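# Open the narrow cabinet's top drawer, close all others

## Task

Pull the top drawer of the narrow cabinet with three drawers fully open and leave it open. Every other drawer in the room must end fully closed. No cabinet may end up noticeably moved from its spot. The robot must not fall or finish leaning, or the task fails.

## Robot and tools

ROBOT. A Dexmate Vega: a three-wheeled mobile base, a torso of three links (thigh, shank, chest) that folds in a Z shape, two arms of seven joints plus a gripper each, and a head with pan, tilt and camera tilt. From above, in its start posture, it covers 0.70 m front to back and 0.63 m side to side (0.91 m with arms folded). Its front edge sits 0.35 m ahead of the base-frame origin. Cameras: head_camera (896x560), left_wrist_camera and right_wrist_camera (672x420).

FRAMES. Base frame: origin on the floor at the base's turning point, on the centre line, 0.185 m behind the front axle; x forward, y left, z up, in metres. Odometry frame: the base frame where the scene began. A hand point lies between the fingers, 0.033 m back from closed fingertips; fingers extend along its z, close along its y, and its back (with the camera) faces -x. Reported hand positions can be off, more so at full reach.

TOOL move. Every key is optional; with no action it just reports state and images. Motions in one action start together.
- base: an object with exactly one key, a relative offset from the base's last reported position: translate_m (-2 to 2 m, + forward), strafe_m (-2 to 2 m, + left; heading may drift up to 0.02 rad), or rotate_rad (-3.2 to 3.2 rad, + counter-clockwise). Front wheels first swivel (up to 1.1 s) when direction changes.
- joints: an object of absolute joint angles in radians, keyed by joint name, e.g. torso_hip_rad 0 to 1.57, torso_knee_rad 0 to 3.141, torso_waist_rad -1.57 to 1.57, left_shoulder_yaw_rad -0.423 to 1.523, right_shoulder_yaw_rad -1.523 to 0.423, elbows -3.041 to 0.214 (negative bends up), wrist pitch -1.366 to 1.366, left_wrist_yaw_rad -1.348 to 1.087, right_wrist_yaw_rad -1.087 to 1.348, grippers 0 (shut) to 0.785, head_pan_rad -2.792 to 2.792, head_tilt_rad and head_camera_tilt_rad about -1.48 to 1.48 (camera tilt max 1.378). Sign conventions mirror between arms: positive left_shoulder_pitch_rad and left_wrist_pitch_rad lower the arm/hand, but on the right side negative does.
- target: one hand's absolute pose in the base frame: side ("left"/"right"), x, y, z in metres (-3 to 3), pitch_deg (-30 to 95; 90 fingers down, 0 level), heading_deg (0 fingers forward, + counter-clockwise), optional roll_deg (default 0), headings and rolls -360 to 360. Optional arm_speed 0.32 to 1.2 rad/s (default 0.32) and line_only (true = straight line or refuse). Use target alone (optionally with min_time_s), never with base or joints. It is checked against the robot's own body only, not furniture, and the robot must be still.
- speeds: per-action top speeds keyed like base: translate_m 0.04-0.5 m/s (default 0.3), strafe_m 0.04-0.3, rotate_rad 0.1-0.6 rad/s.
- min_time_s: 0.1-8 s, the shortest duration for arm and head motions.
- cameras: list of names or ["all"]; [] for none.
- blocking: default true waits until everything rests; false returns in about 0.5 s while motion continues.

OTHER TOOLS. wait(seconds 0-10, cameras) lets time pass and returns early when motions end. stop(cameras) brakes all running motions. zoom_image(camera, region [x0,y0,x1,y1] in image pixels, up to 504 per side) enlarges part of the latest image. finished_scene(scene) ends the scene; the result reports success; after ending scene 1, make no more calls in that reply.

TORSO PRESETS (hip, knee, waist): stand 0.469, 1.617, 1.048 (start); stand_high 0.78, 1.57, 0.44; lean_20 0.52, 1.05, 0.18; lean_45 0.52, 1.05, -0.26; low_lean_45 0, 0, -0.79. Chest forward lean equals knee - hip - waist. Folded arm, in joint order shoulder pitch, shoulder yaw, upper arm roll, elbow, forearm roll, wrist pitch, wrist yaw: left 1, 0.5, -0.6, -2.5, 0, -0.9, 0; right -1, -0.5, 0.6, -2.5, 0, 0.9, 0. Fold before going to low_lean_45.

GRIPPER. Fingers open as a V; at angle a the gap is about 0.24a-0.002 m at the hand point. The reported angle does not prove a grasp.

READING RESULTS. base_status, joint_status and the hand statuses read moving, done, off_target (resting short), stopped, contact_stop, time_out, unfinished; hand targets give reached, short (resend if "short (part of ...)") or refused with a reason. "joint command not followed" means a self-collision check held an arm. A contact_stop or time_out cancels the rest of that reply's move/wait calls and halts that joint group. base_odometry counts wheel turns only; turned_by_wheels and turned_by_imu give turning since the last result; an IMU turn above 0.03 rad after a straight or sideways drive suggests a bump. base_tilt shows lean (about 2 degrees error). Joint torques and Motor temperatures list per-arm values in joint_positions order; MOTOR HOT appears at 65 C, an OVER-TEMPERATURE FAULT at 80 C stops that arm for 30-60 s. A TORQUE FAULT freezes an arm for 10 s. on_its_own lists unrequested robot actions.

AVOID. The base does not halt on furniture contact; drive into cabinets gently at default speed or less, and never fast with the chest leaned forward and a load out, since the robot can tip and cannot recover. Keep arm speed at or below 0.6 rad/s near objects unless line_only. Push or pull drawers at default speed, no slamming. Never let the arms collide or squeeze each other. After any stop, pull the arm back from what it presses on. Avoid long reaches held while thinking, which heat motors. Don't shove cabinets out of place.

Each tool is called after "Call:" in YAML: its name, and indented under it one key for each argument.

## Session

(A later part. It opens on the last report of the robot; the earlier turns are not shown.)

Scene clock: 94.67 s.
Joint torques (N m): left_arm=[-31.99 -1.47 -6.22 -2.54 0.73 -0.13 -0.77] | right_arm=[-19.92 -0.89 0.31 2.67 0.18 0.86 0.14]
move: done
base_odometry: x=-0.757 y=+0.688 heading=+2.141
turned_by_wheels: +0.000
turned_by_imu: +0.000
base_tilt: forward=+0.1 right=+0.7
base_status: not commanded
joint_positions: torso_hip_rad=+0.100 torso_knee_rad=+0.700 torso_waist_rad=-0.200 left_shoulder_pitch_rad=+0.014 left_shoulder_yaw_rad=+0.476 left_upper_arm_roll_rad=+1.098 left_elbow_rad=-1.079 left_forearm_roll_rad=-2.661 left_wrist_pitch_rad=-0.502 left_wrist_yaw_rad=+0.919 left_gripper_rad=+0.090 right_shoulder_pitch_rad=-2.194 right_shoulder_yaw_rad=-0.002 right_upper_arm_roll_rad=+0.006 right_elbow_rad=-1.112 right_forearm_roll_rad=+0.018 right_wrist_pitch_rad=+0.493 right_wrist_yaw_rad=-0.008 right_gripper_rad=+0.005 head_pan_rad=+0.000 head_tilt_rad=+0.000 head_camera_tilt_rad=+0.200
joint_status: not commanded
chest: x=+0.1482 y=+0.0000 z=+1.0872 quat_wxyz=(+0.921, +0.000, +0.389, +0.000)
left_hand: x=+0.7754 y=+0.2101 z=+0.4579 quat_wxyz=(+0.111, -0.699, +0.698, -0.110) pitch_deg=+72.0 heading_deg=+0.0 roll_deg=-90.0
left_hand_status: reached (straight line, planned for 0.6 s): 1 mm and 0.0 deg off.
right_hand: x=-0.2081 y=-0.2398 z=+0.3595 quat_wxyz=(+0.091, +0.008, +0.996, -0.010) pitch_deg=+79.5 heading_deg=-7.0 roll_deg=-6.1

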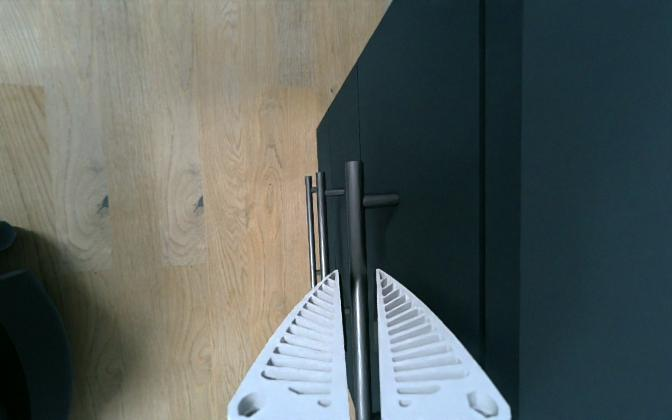

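Call:
move:
  target: {"side":"left","x":0.778,"y":0.21,"z":0.447,"pitch_deg":72,"heading_deg":0,"roll_deg":90,"line_only":true}
  cameras: []

Call:
move:
  joints: {"left_gripper_rad": 0.0}
  cameras: ["left_wrist_camera"]

Call:
zoom_image:
  camera: "left_wrist_camera"
  region: [250, 120, 502, 370]

Call:
move:
  base: {"translate_m": -0.04}
  speeds: {"translate_m": 0.05}
  cameras: ["left_wrist_camera"]

Scene clock: 96.60 s.
Joint torques (N m): left_arm=[-32.06 -1.87 -5.67 -2.31 0.69 -0.3 -0.83] | right_arm=[-19.61 -0.59 0.28 2.56 0.2 0.89 0.14]
move: done
base_odometry: x=-0.757 y=+0.688 heading=+2.141
turned_by_wheels: +0.000
turned_by_imu: +0.000
base_tilt: forward=+0.1 right=+0.8
base_status: not commanded
joint_positions: torso_hip_rad=+0.100 torso_knee_rad=+0.700 torso_waist_rad=-0.200 left_shoulder_pitch_rad=+0.008 left_shoulder_yaw_rad=+0.442 left_upper_arm_roll_rad=+1.102 left_elbow_rad=-1.002 left_forearm_roll_rad=-2.667 left_wrist_pitch_rad=-0.466 left_wrist_yaw_rad=+0.889 left_gripper_rad=+0.090 right_shoulder_pitch_rad=-2.194 right_shoulder_yaw_rad=-0.002 right_upper_arm_roll_rad=+0.006 right_elbow_rad=-1.112 right_forearm_roll_rad=+0.018 right_wrist_pitch_rad=+0.493 right_wrist_yaw_rad=-0.008 right_gripper_rad=+0.005 head_pan_rad=+0.000 head_tilt_rad=+0.000 head_camera_tilt_rad=+0.200
joint_status: not commanded
chest: x=+0.1482 y=+0.0000 z=+1.0872 quat_wxyz=(+0.921, +0.000, +0.389, +0.000)
left_hand: x=+0.7777 y=+0.2101 z=+0.4474 quat_wxyz=(+0.111, -0.699, +0.698, -0.110) pitch_deg=+72.0 heading_deg=+0.0 roll_deg=+90.0
left_hand_status: reached (straight line, planned for 0.6 s): 0 mm and 0.0 deg off.
right_hand: x=-0.2081 y=-0.2398 z=+0.3595 quat_wxyz=(+0.091, +0.008, +0.996, -0.010) pitch_deg=+79.5 heading_deg=-7.0 roll_deg=-6.1

Scene clock: 97.17 s.
Joint torques (N m): left_arm=[-32.88 -2.14 -5.87 -2.67 0.37 -0.23 -0.13] | right_arm=[-19.72 -0.52 0.29 2.45 0.19 0.94 0.14]
move: done
base_odometry: x=-0.757 y=+0.688 heading=+2.141
turned_by_wheels: +0.000
turned_by_imu: +0.000
base_tilt: forward=+0.1 right=+0.8
base_status: not commanded
joint_positions: torso_hip_rad=+0.100 torso_knee_rad=+0.700 torso_waist_rad=-0.200 left_shoulder_pitch_rad=+0.008 left_shoulder_yaw_rad=+0.440 left_upper_arm_roll_rad=+1.102 left_elbow_rad=-0.999 left_forearm_roll_rad=-2.667 left_wrist_pitch_rad=-0.465 left_wrist_yaw_rad=+0.887 left_gripper_rad=+0.000 right_shoulder_pitch_rad=-2.194 right_shoulder_yaw_rad=-0.002 right_upper_arm_roll_rad=+0.006 right_elbow_rad=-1.112 right_forearm_roll_rad=+0.018 right_wrist_pitch_rad=+0.493 right_wrist_yaw_rad=-0.008 right_gripper_rad=+0.005 head_pan_rad=+0.000 head_tilt_rad=+0.000 head_camera_tilt_rad=+0.200
joint_status: all done
chest: x=+0.1482 y=+0.0000 z=+1.0872 quat_wxyz=(+0.921, +0.000, +0.389, +0.000)
left_hand: x=+0.7779 y=+0.2102 z=+0.4470 quat_wxyz=(+0.111, -0.698, +0.698, -0.111) pitch_deg=+72.0 heading_deg=+0.0 roll_deg=-90.0
right_hand: x=-0.2081 y=-0.2398 z=+0.3595 quat_wxyz=(+0.091, +0.008, +0.996, -0.010) pitch_deg=+79.5 heading_deg=-7.0 roll_deg=-6.1

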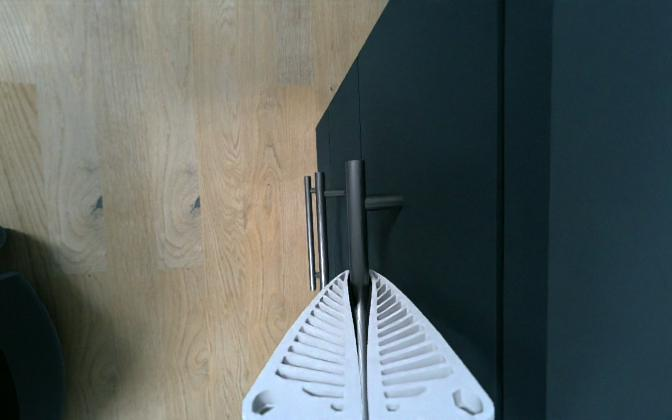

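Scaled by 2.000 from the camera's image (finer frame: 960x600).

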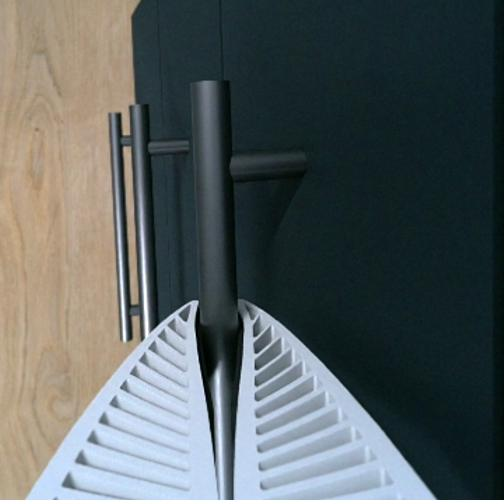

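Scene clock: 98.53 s.
Joint torques (N m): left_arm=[-30.67 -1.19 -5.64 -1.47 0.78 -0.37 -0.15] | right_arm=[-19.48 -0.33 0.24 2.47 0.18 1.01 0.13]
move: done
base_odometry: x=-0.735 y=+0.655 heading=+2.141
turned_by_wheels: +0.000
turned_by_imu: +0.000
base_tilt: forward=+0.1 right=+0.8
base_status: done
joint_positions: torso_hip_rad=+0.100 torso_knee_rad=+0.700 torso_waist_rad=-0.200 left_shoulder_pitch_rad=+0.008 left_shoulder_yaw_rad=+0.440 left_upper_arm_roll_rad=+1.103 left_elbow_rad=-0.998 left_forearm_roll_rad=-2.668 left_wrist_pitch_rad=-0.464 left_wrist_yaw_rad=+0.887 left_gripper_rad=+0.000 right_shoulder_pitch_rad=-2.194 right_shoulder_yaw_rad=-0.002 right_upper_arm_roll_rad=+0.006 right_elbow_rad=-1.112 right_forearm_roll_rad=+0.018 right_wrist_pitch_rad=+0.493 right_wrist_yaw_rad=-0.008 right_gripper_rad=+0.005 head_pan_rad=+0.000 head_tilt_rad=+0.000 head_camera_tilt_rad=+0.200
joint_status: not commanded
chest: x=+0.1482 y=+0.0000 z=+1.0872 quat_wxyz=(+0.921, +0.000, +0.389, +0.000)
left_hand: x=+0.7779 y=+0.2100 z=+0.4470 quat_wxyz=(+0.111, -0.698, +0.698, -0.111) pitch_deg=+72.0 heading_deg=+0.0 roll_deg=+90.0
right_hand: x=-0.2081 y=-0.2398 z=+0.3595 quat_wxyz=(+0.091, +0.008, +0.996, -0.010) pitch_deg=+79.5 heading_deg=-7.0 roll_deg=-6.1

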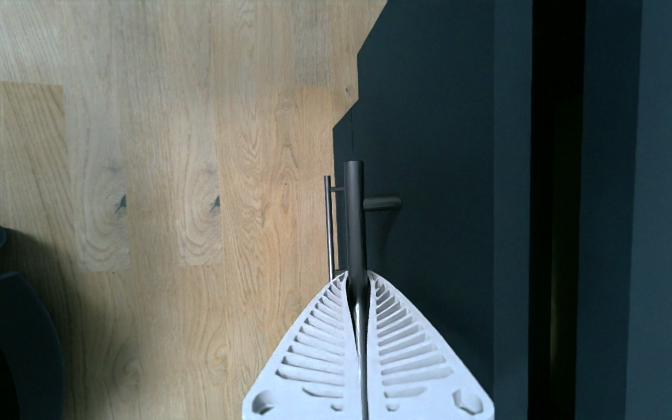

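Call:
move:
  base: {"translate_m": -0.25}
  speeds: {"translate_m": 0.12}
  cameras: ["left_wrist_camera", "head_camera"]

Scene clock: 101.77 s.
Joint torques (N m): left_arm=[-29.52 1.87 -6.34 -1.16 1.99 -1.08 -0.5] | right_arm=[-19.39 -0.63 0.29 2.33 0.15 0.98 0.09]
move: done
base_odometry: x=-0.600 y=+0.445 heading=+2.140
turned_by_wheels: -0.001
turned_by_imu: -0.001
base_tilt: forward=+0.1 right=+0.8
base_status: done
joint_positions: torso_hip_rad=+0.100 torso_knee_rad=+0.700 torso_waist_rad=-0.200 left_shoulder_pitch_rad=+0.008 left_shoulder_yaw_rad=+0.440 left_upper_arm_roll_rad=+1.103 left_elbow_rad=-0.998 left_forearm_roll_rad=-2.668 left_wrist_pitch_rad=-0.464 left_wrist_yaw_rad=+0.887 left_gripper_rad=+0.000 right_shoulder_pitch_rad=-2.194 right_shoulder_yaw_rad=-0.002 right_upper_arm_roll_rad=+0.006 right_elbow_rad=-1.112 right_forearm_roll_rad=+0.018 right_wrist_pitch_rad=+0.493 right_wrist_yaw_rad=-0.008 right_gripper_rad=+0.005 head_pan_rad=+0.000 head_tilt_rad=+0.000 head_camera_tilt_rad=+0.200
joint_status: not commanded
chest: x=+0.1482 y=+0.0000 z=+1.0872 quat_wxyz=(+0.921, +0.000, +0.389, +0.000)
left_hand: x=+0.7779 y=+0.2098 z=+0.4470 quat_wxyz=(+0.110, -0.698, +0.698, -0.111) pitch_deg=+72.0 heading_deg=-0.1 roll_deg=+89.9
right_hand: x=-0.2081 y=-0.2398 z=+0.3595 quat_wxyz=(+0.091, +0.008, +0.996, -0.010) pitch_deg=+79.5 heading_deg=-7.0 roll_deg=-6.1
pictures: head_camera, left_wrist_camera

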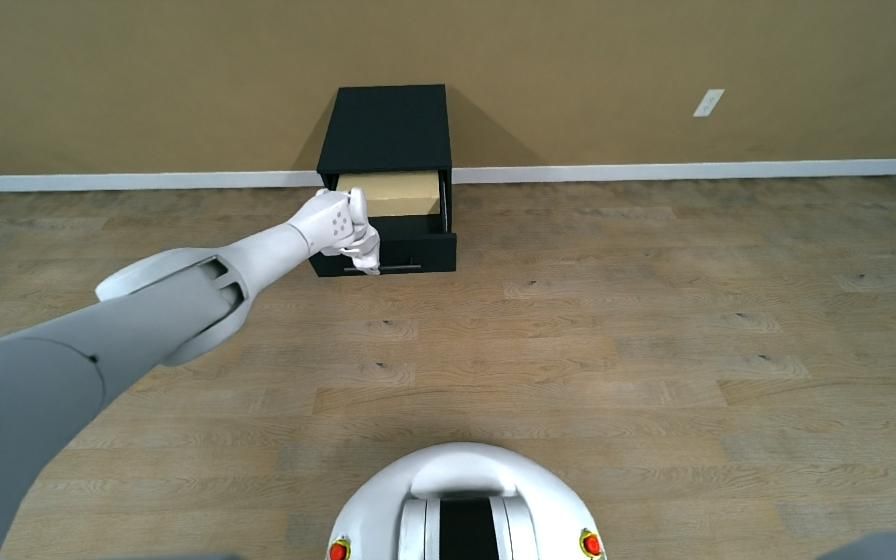

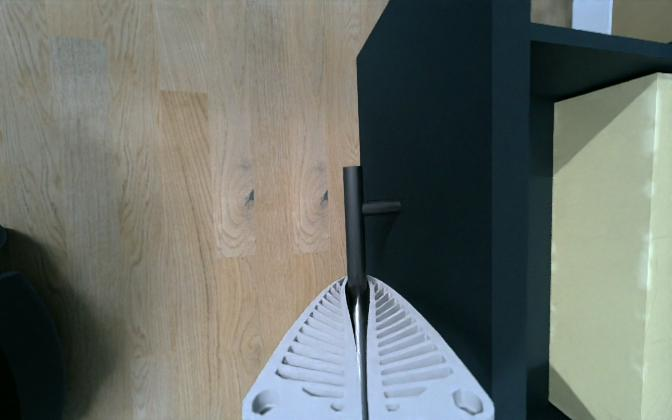

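Call:
move:
  base: {"translate_m": -0.06}
  speeds: {"translate_m": 0.06}
  cameras: ["left_wrist_camera", "head_camera"]

Scene clock: 103.70 s.
Joint torques (N m): left_arm=[-28.83 2.08 -6.45 -0.87 1.91 -1.2 -0.42] | right_arm=[-19.48 -0.97 0.29 2.4 0.16 0.95 0.07]
move: done
base_odometry: x=-0.567 y=+0.394 heading=+2.140
turned_by_wheels: -0.001
turned_by_imu: -0.001
base_tilt: forward=+0.0 right=+0.7
base_status: done
joint_positions: torso_hip_rad=+0.100 torso_knee_rad=+0.700 torso_waist_rad=-0.200 left_shoulder_pitch_rad=+0.008 left_shoulder_yaw_rad=+0.440 left_upper_arm_roll_rad=+1.103 left_elbow_rad=-0.998 left_forearm_roll_rad=-2.668 left_wrist_pitch_rad=-0.464 left_wrist_yaw_rad=+0.887 left_gripper_rad=+0.000 right_shoulder_pitch_rad=-2.194 right_shoulder_yaw_rad=-0.002 right_upper_arm_roll_rad=+0.006 right_elbow_rad=-1.112 right_forearm_roll_rad=+0.018 right_wrist_pitch_rad=+0.493 right_wrist_yaw_rad=-0.008 right_gripper_rad=+0.005 head_pan_rad=+0.000 head_tilt_rad=+0.000 head_camera_tilt_rad=+0.200
joint_status: not commanded
chest: x=+0.1482 y=+0.0000 z=+1.0872 quat_wxyz=(+0.921, +0.000, +0.389, +0.000)
left_hand: x=+0.7779 y=+0.2097 z=+0.4470 quat_wxyz=(+0.110, -0.698, +0.698, -0.111) pitch_deg=+72.0 heading_deg=-0.1 roll_deg=+89.9
right_hand: x=-0.2081 y=-0.2398 z=+0.3595 quat_wxyz=(+0.091, +0.008, +0.996, -0.010) pitch_deg=+79.5 heading_deg=-7.0 roll_deg=-6.1
pictures: head_camera, left_wrist_camera

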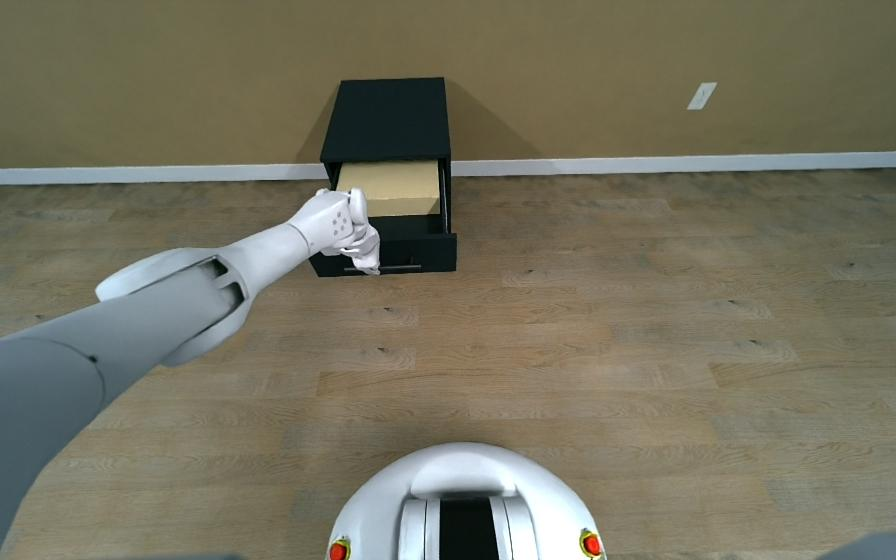

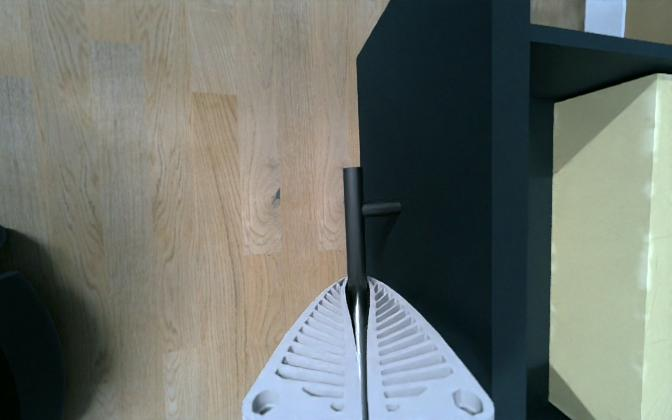

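Call:
move:
  base: {"translate_m": -0.05}
  speeds: {"translate_m": 0.06}
  cameras: ["left_wrist_camera", "head_camera"]

Call:
move:
  base: {"translate_m": -0.04}
  speeds: {"translate_m": 0.06}
  cameras: ["left_wrist_camera", "head_camera"]

Scene clock: 105.40 s.
Joint torques (N m): left_arm=[-11.68 1.61 -3.79 -0.67 -0.88 -0.18 0.94] | right_arm=[-19.44 -1.02 0.27 2.4 0.15 1 0.02]
move: done
base_odometry: x=-0.541 y=+0.352 heading=+2.139
turned_by_wheels: -0.001
turned_by_imu: -0.001
base_tilt: forward=+0.0 right=+0.7
base_status: done
joint_positions: torso_hip_rad=+0.100 torso_knee_rad=+0.700 torso_waist_rad=-0.200 left_shoulder_pitch_rad=+0.007 left_shoulder_yaw_rad=+0.440 left_upper_arm_roll_rad=+1.102 left_elbow_rad=-0.998 left_forearm_roll_rad=-2.667 left_wrist_pitch_rad=-0.464 left_wrist_yaw_rad=+0.886 left_gripper_rad=+0.000 right_shoulder_pitch_rad=-2.194 right_shoulder_yaw_rad=-0.002 right_upper_arm_roll_rad=+0.006 right_elbow_rad=-1.112 right_forearm_roll_rad=+0.018 right_wrist_pitch_rad=+0.493 right_wrist_yaw_rad=-0.008 right_gripper_rad=+0.005 head_pan_rad=+0.000 head_tilt_rad=+0.000 head_camera_tilt_rad=+0.200
joint_status: not commanded
chest: x=+0.1480 y=+0.0000 z=+1.0873 quat_wxyz=(+0.921, +0.000, +0.389, +0.000)
left_hand: x=+0.7786 y=+0.2100 z=+0.4478 quat_wxyz=(+0.111, -0.698, +0.698, -0.111) pitch_deg=+71.9 heading_deg=+0.0 roll_deg=-90.0
right_hand: x=-0.2080 y=-0.2398 z=+0.3595 quat_wxyz=(+0.091, +0.008, +0.996, -0.010) pitch_deg=+79.4 heading_deg=-6.9 roll_deg=-6.0
pictures: head_camera, left_wrist_camera

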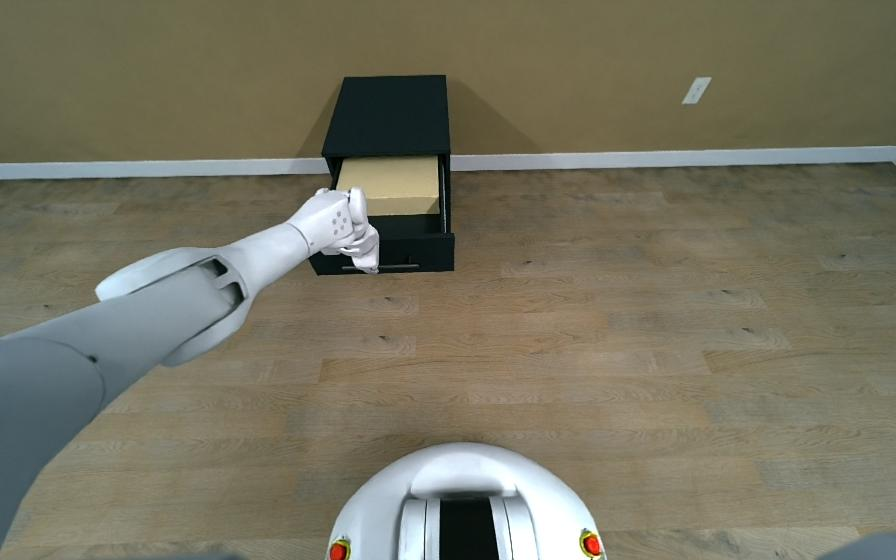

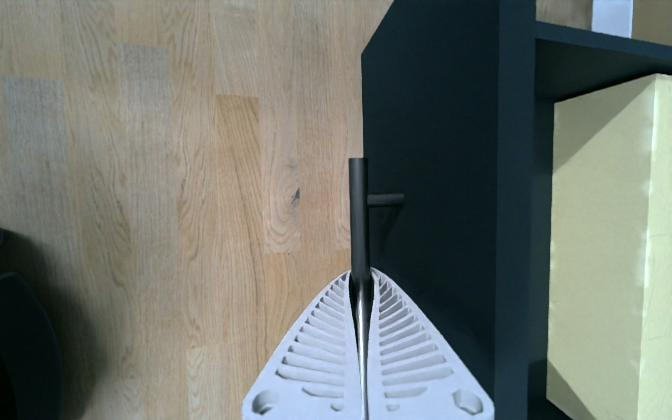

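Scene clock: 106.60 s.
Joint torques (N m): left_arm=[-11.72 1.49 -3.86 0.93 -1.43 -1.2 2.94] | right_arm=[-19.42 -1 0.28 2.37 0.14 1.03 0]
move: done
base_odometry: x=-0.519 y=+0.318 heading=+2.138
turned_by_wheels: -0.001
turned_by_imu: -0.001
base_tilt: forward=+0.0 right=+0.8
base_status: done
joint_positions: torso_hip_rad=+0.100 torso_knee_rad=+0.700 torso_waist_rad=-0.200 left_shoulder_pitch_rad=+0.007 left_shoulder_yaw_rad=+0.440 left_upper_arm_roll_rad=+1.102 left_elbow_rad=-0.998 left_forearm_roll_rad=-2.667 left_wrist_pitch_rad=-0.464 left_wrist_yaw_rad=+0.886 left_gripper_rad=+0.000 right_shoulder_pitch_rad=-2.194 right_shoulder_yaw_rad=-0.002 right_upper_arm_roll_rad=+0.006 right_elbow_rad=-1.112 right_forearm_roll_rad=+0.018 right_wrist_pitch_rad=+0.493 right_wrist_yaw_rad=-0.008 right_gripper_rad=+0.005 head_pan_rad=+0.000 head_tilt_rad=+0.000 head_camera_tilt_rad=+0.200
joint_status: not commanded
chest: x=+0.1480 y=+0.0000 z=+1.0873 quat_wxyz=(+0.921, +0.000, +0.389, +0.000)
left_hand: x=+0.7789 y=+0.2098 z=+0.4479 quat_wxyz=(+0.111, -0.698, +0.698, -0.112) pitch_deg=+71.9 heading_deg=+0.0 roll_deg=+90.0
right_hand: x=-0.2080 y=-0.2398 z=+0.3595 quat_wxyz=(+0.091, +0.008, +0.996, -0.010) pitch_deg=+79.4 heading_deg=-6.9 roll_deg=-6.0
pictures: head_camera, left_wrist_camera

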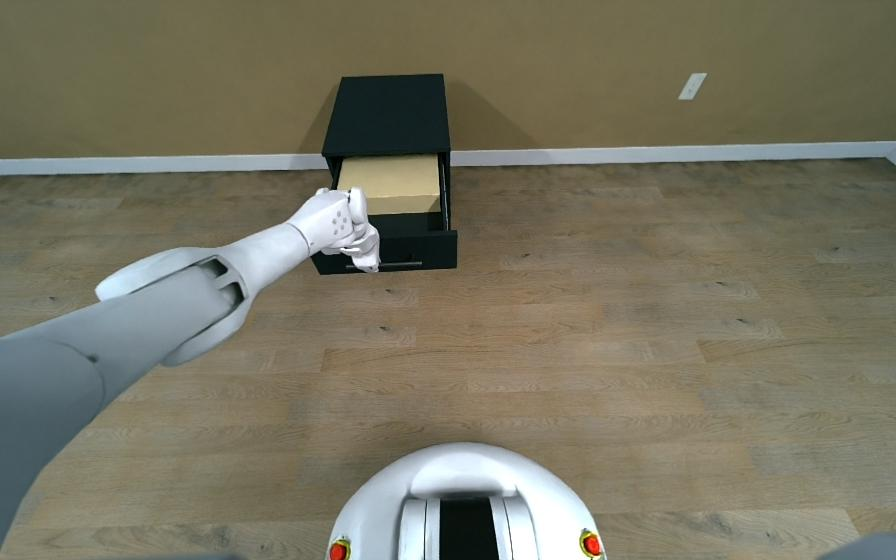

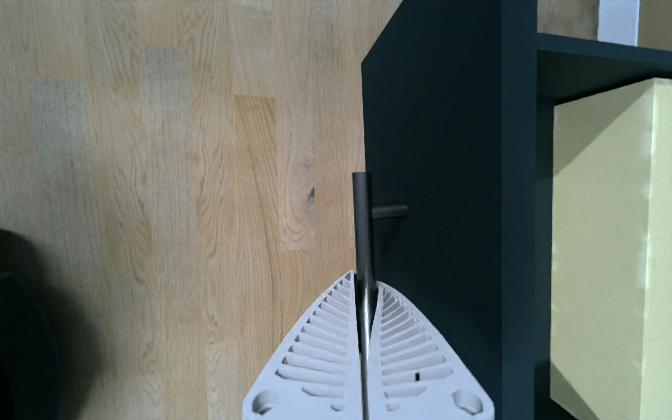

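Call:
move:
  joints: {"left_gripper_rad": 0.09}
  cameras: ["left_wrist_camera"]

Call:
zoom_image:
  camera: "left_wrist_camera"
  region: [250, 120, 502, 370]

Scene clock: 107.53 s.
Joint torques (N m): left_arm=[-16.45 1.21 -4.08 -0.1 0.63 -1.33 0.63] | right_arm=[-19.29 -0.99 0.26 2.36 0.15 1.01 -0.02]
move: done
base_odometry: x=-0.519 y=+0.318 heading=+2.138
turned_by_wheels: +0.000
turned_by_imu: +0.000
base_tilt: forward=+0.1 right=+0.8
base_status: not commanded
joint_positions: torso_hip_rad=+0.100 torso_knee_rad=+0.700 torso_waist_rad=-0.200 left_shoulder_pitch_rad=+0.007 left_shoulder_yaw_rad=+0.440 left_upper_arm_roll_rad=+1.102 left_elbow_rad=-0.998 left_forearm_roll_rad=-2.668 left_wrist_pitch_rad=-0.464 left_wrist_yaw_rad=+0.886 left_gripper_rad=+0.090 right_shoulder_pitch_rad=-2.194 right_shoulder_yaw_rad=-0.002 right_upper_arm_roll_rad=+0.006 right_elbow_rad=-1.112 right_forearm_roll_rad=+0.018 right_wrist_pitch_rad=+0.493 right_wrist_yaw_rad=-0.008 right_gripper_rad=+0.005 head_pan_rad=+0.000 head_tilt_rad=+0.000 head_camera_tilt_rad=+0.200
joint_status: all done
chest: x=+0.1481 y=+0.0000 z=+1.0873 quat_wxyz=(+0.921, +0.000, +0.389, +0.000)
left_hand: x=+0.7784 y=+0.2098 z=+0.4476 quat_wxyz=(+0.111, -0.698, +0.698, -0.111) pitch_deg=+71.9 heading_deg=-0.1 roll_deg=+89.9
right_hand: x=-0.2080 y=-0.2398 z=+0.3595 quat_wxyz=(+0.091, +0.008, +0.996, -0.010) pitch_deg=+79.4 heading_deg=-7.0 roll_deg=-6.0

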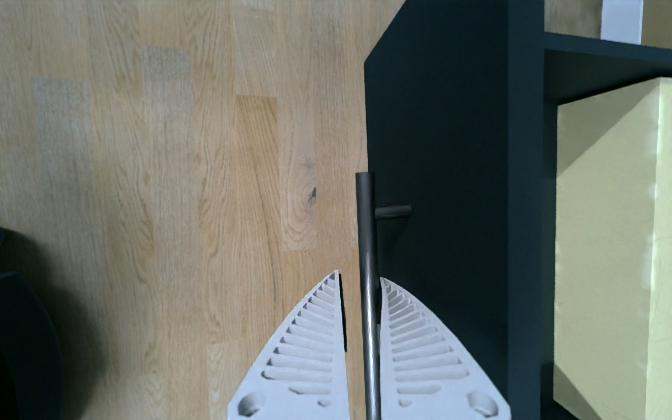

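Scaled by 2.000 from the camera's image (finer frame: 960x600).

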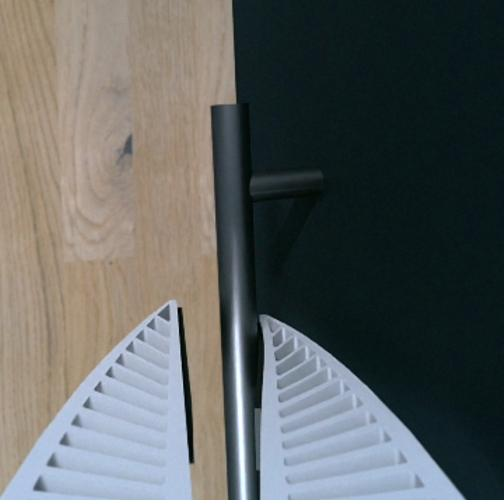

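Call:
move:
  target: {"side":"left","x":0.757,"y":0.21,"z":0.52,"pitch_deg":72,"heading_deg":0,"roll_deg":90,"line_only":true}
  cameras: ["left_wrist_camera"]

Call:
move:
  base: {"translate_m": -0.15}
  joints: {"head_camera_tilt_rad": 0.0}
  cameras: ["head_camera"]

Scene clock: 110.77 s.
Joint torques (N m): left_arm=[-19.99 3.17 -13.98 -3.3 1.44 -0.57 -0.2] | right_arm=[-19.41 -0.8 0.18 2.34 0.13 1 -0.02]
move: done
base_odometry: x=-0.519 y=+0.318 heading=+2.138
turned_by_wheels: +0.000
turned_by_imu: +0.000
base_tilt: forward=+0.0 right=+0.8
base_status: not commanded
joint_positions: torso_hip_rad=+0.100 torso_knee_rad=+0.700 torso_waist_rad=-0.200 left_shoulder_pitch_rad=+0.026 left_shoulder_yaw_rad=+0.636 left_upper_arm_roll_rad=+1.077 left_elbow_rad=-1.441 left_forearm_roll_rad=-2.631 left_wrist_pitch_rad=-0.676 left_wrist_yaw_rad=+1.078 left_gripper_rad=+0.090 right_shoulder_pitch_rad=-2.194 right_shoulder_yaw_rad=-0.002 right_upper_arm_roll_rad=+0.006 right_elbow_rad=-1.112 right_forearm_roll_rad=+0.018 right_wrist_pitch_rad=+0.493 right_wrist_yaw_rad=-0.008 right_gripper_rad=+0.005 head_pan_rad=+0.000 head_tilt_rad=+0.000 head_camera_tilt_rad=+0.200
joint_status: not commanded
chest: x=+0.1481 y=+0.0000 z=+1.0873 quat_wxyz=(+0.921, +0.000, +0.389, +0.000)
left_hand: x=+0.7572 y=+0.2099 z=+0.5192 quat_wxyz=(+0.111, -0.698, +0.698, -0.111) pitch_deg=+72.0 heading_deg=+0.0 roll_deg=-90.0
left_hand_status: reached (straight line, planned for 1.7 s): 1 mm and 0.0 deg off.
right_hand: x=-0.2080 y=-0.2398 z=+0.3595 quat_wxyz=(+0.091, +0.008, +0.996, -0.010) pitch_deg=+79.4 heading_deg=-7.0 roll_deg=-6.0

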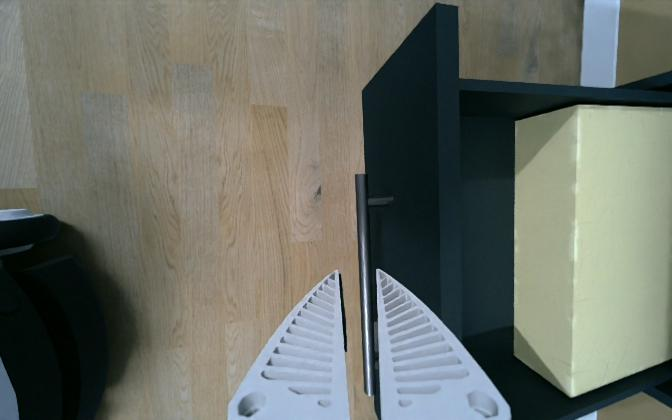

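Scene clock: 112.77 s.
Joint torques (N m): left_arm=[-19.91 3.38 -13.94 -3.15 1.48 -0.53 -0.25] | right_arm=[-19.7 -0.84 0.18 2.32 0.14 0.86 -0.04]
move: done
base_odometry: x=-0.438 y=+0.192 heading=+2.138
turned_by_wheels: -0.001
turned_by_imu: +0.000
base_tilt: forward=+0.1 right=+0.7
base_status: done
joint_positions: torso_hip_rad=+0.100 torso_knee_rad=+0.700 torso_waist_rad=-0.200 left_shoulder_pitch_rad=+0.026 left_shoulder_yaw_rad=+0.638 left_upper_arm_roll_rad=+1.076 left_elbow_rad=-1.445 left_forearm_roll_rad=-2.630 left_wrist_pitch_rad=-0.677 left_wrist_yaw_rad=+1.080 left_gripper_rad=+0.090 right_shoulder_pitch_rad=-2.194 right_shoulder_yaw_rad=-0.002 right_upper_arm_roll_rad=+0.006 right_elbow_rad=-1.112 right_forearm_roll_rad=+0.018 right_wrist_pitch_rad=+0.493 right_wrist_yaw_rad=-0.008 right_gripper_rad=+0.005 head_pan_rad=+0.000 head_tilt_rad=+0.000 head_camera_tilt_rad=+0.000
joint_status: all done
chest: x=+0.1482 y=+0.0000 z=+1.0872 quat_wxyz=(+0.921, +0.000, +0.389, +0.000)
left_hand: x=+0.7569 y=+0.2099 z=+0.5198 quat_wxyz=(+0.110, -0.698, +0.698, -0.111) pitch_deg=+72.0 heading_deg=+0.0 roll_deg=-90.0
right_hand: x=-0.2081 y=-0.2398 z=+0.3595 quat_wxyz=(+0.091, +0.008, +0.996, -0.010) pitch_deg=+79.5 heading_deg=-7.0 roll_deg=-6.0

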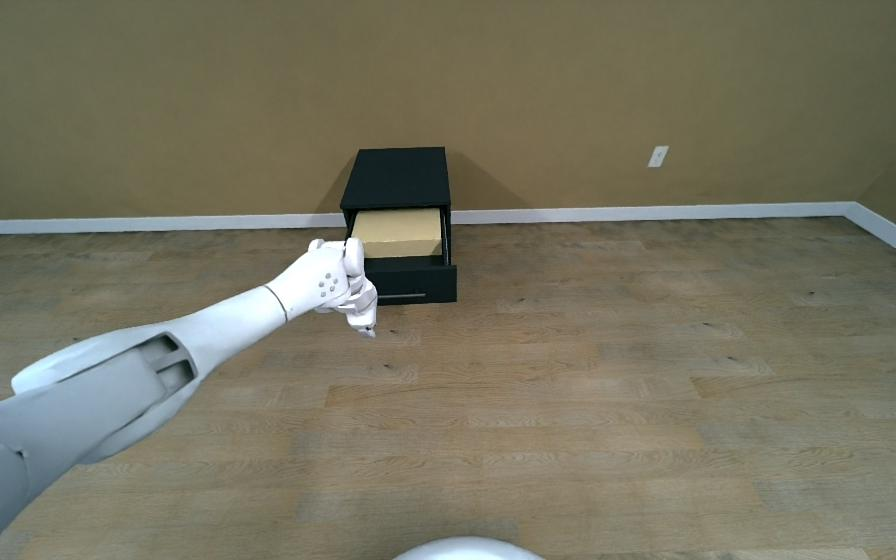

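Call:
finished_scene:
  scene: 1

The scene is finished: the task was done.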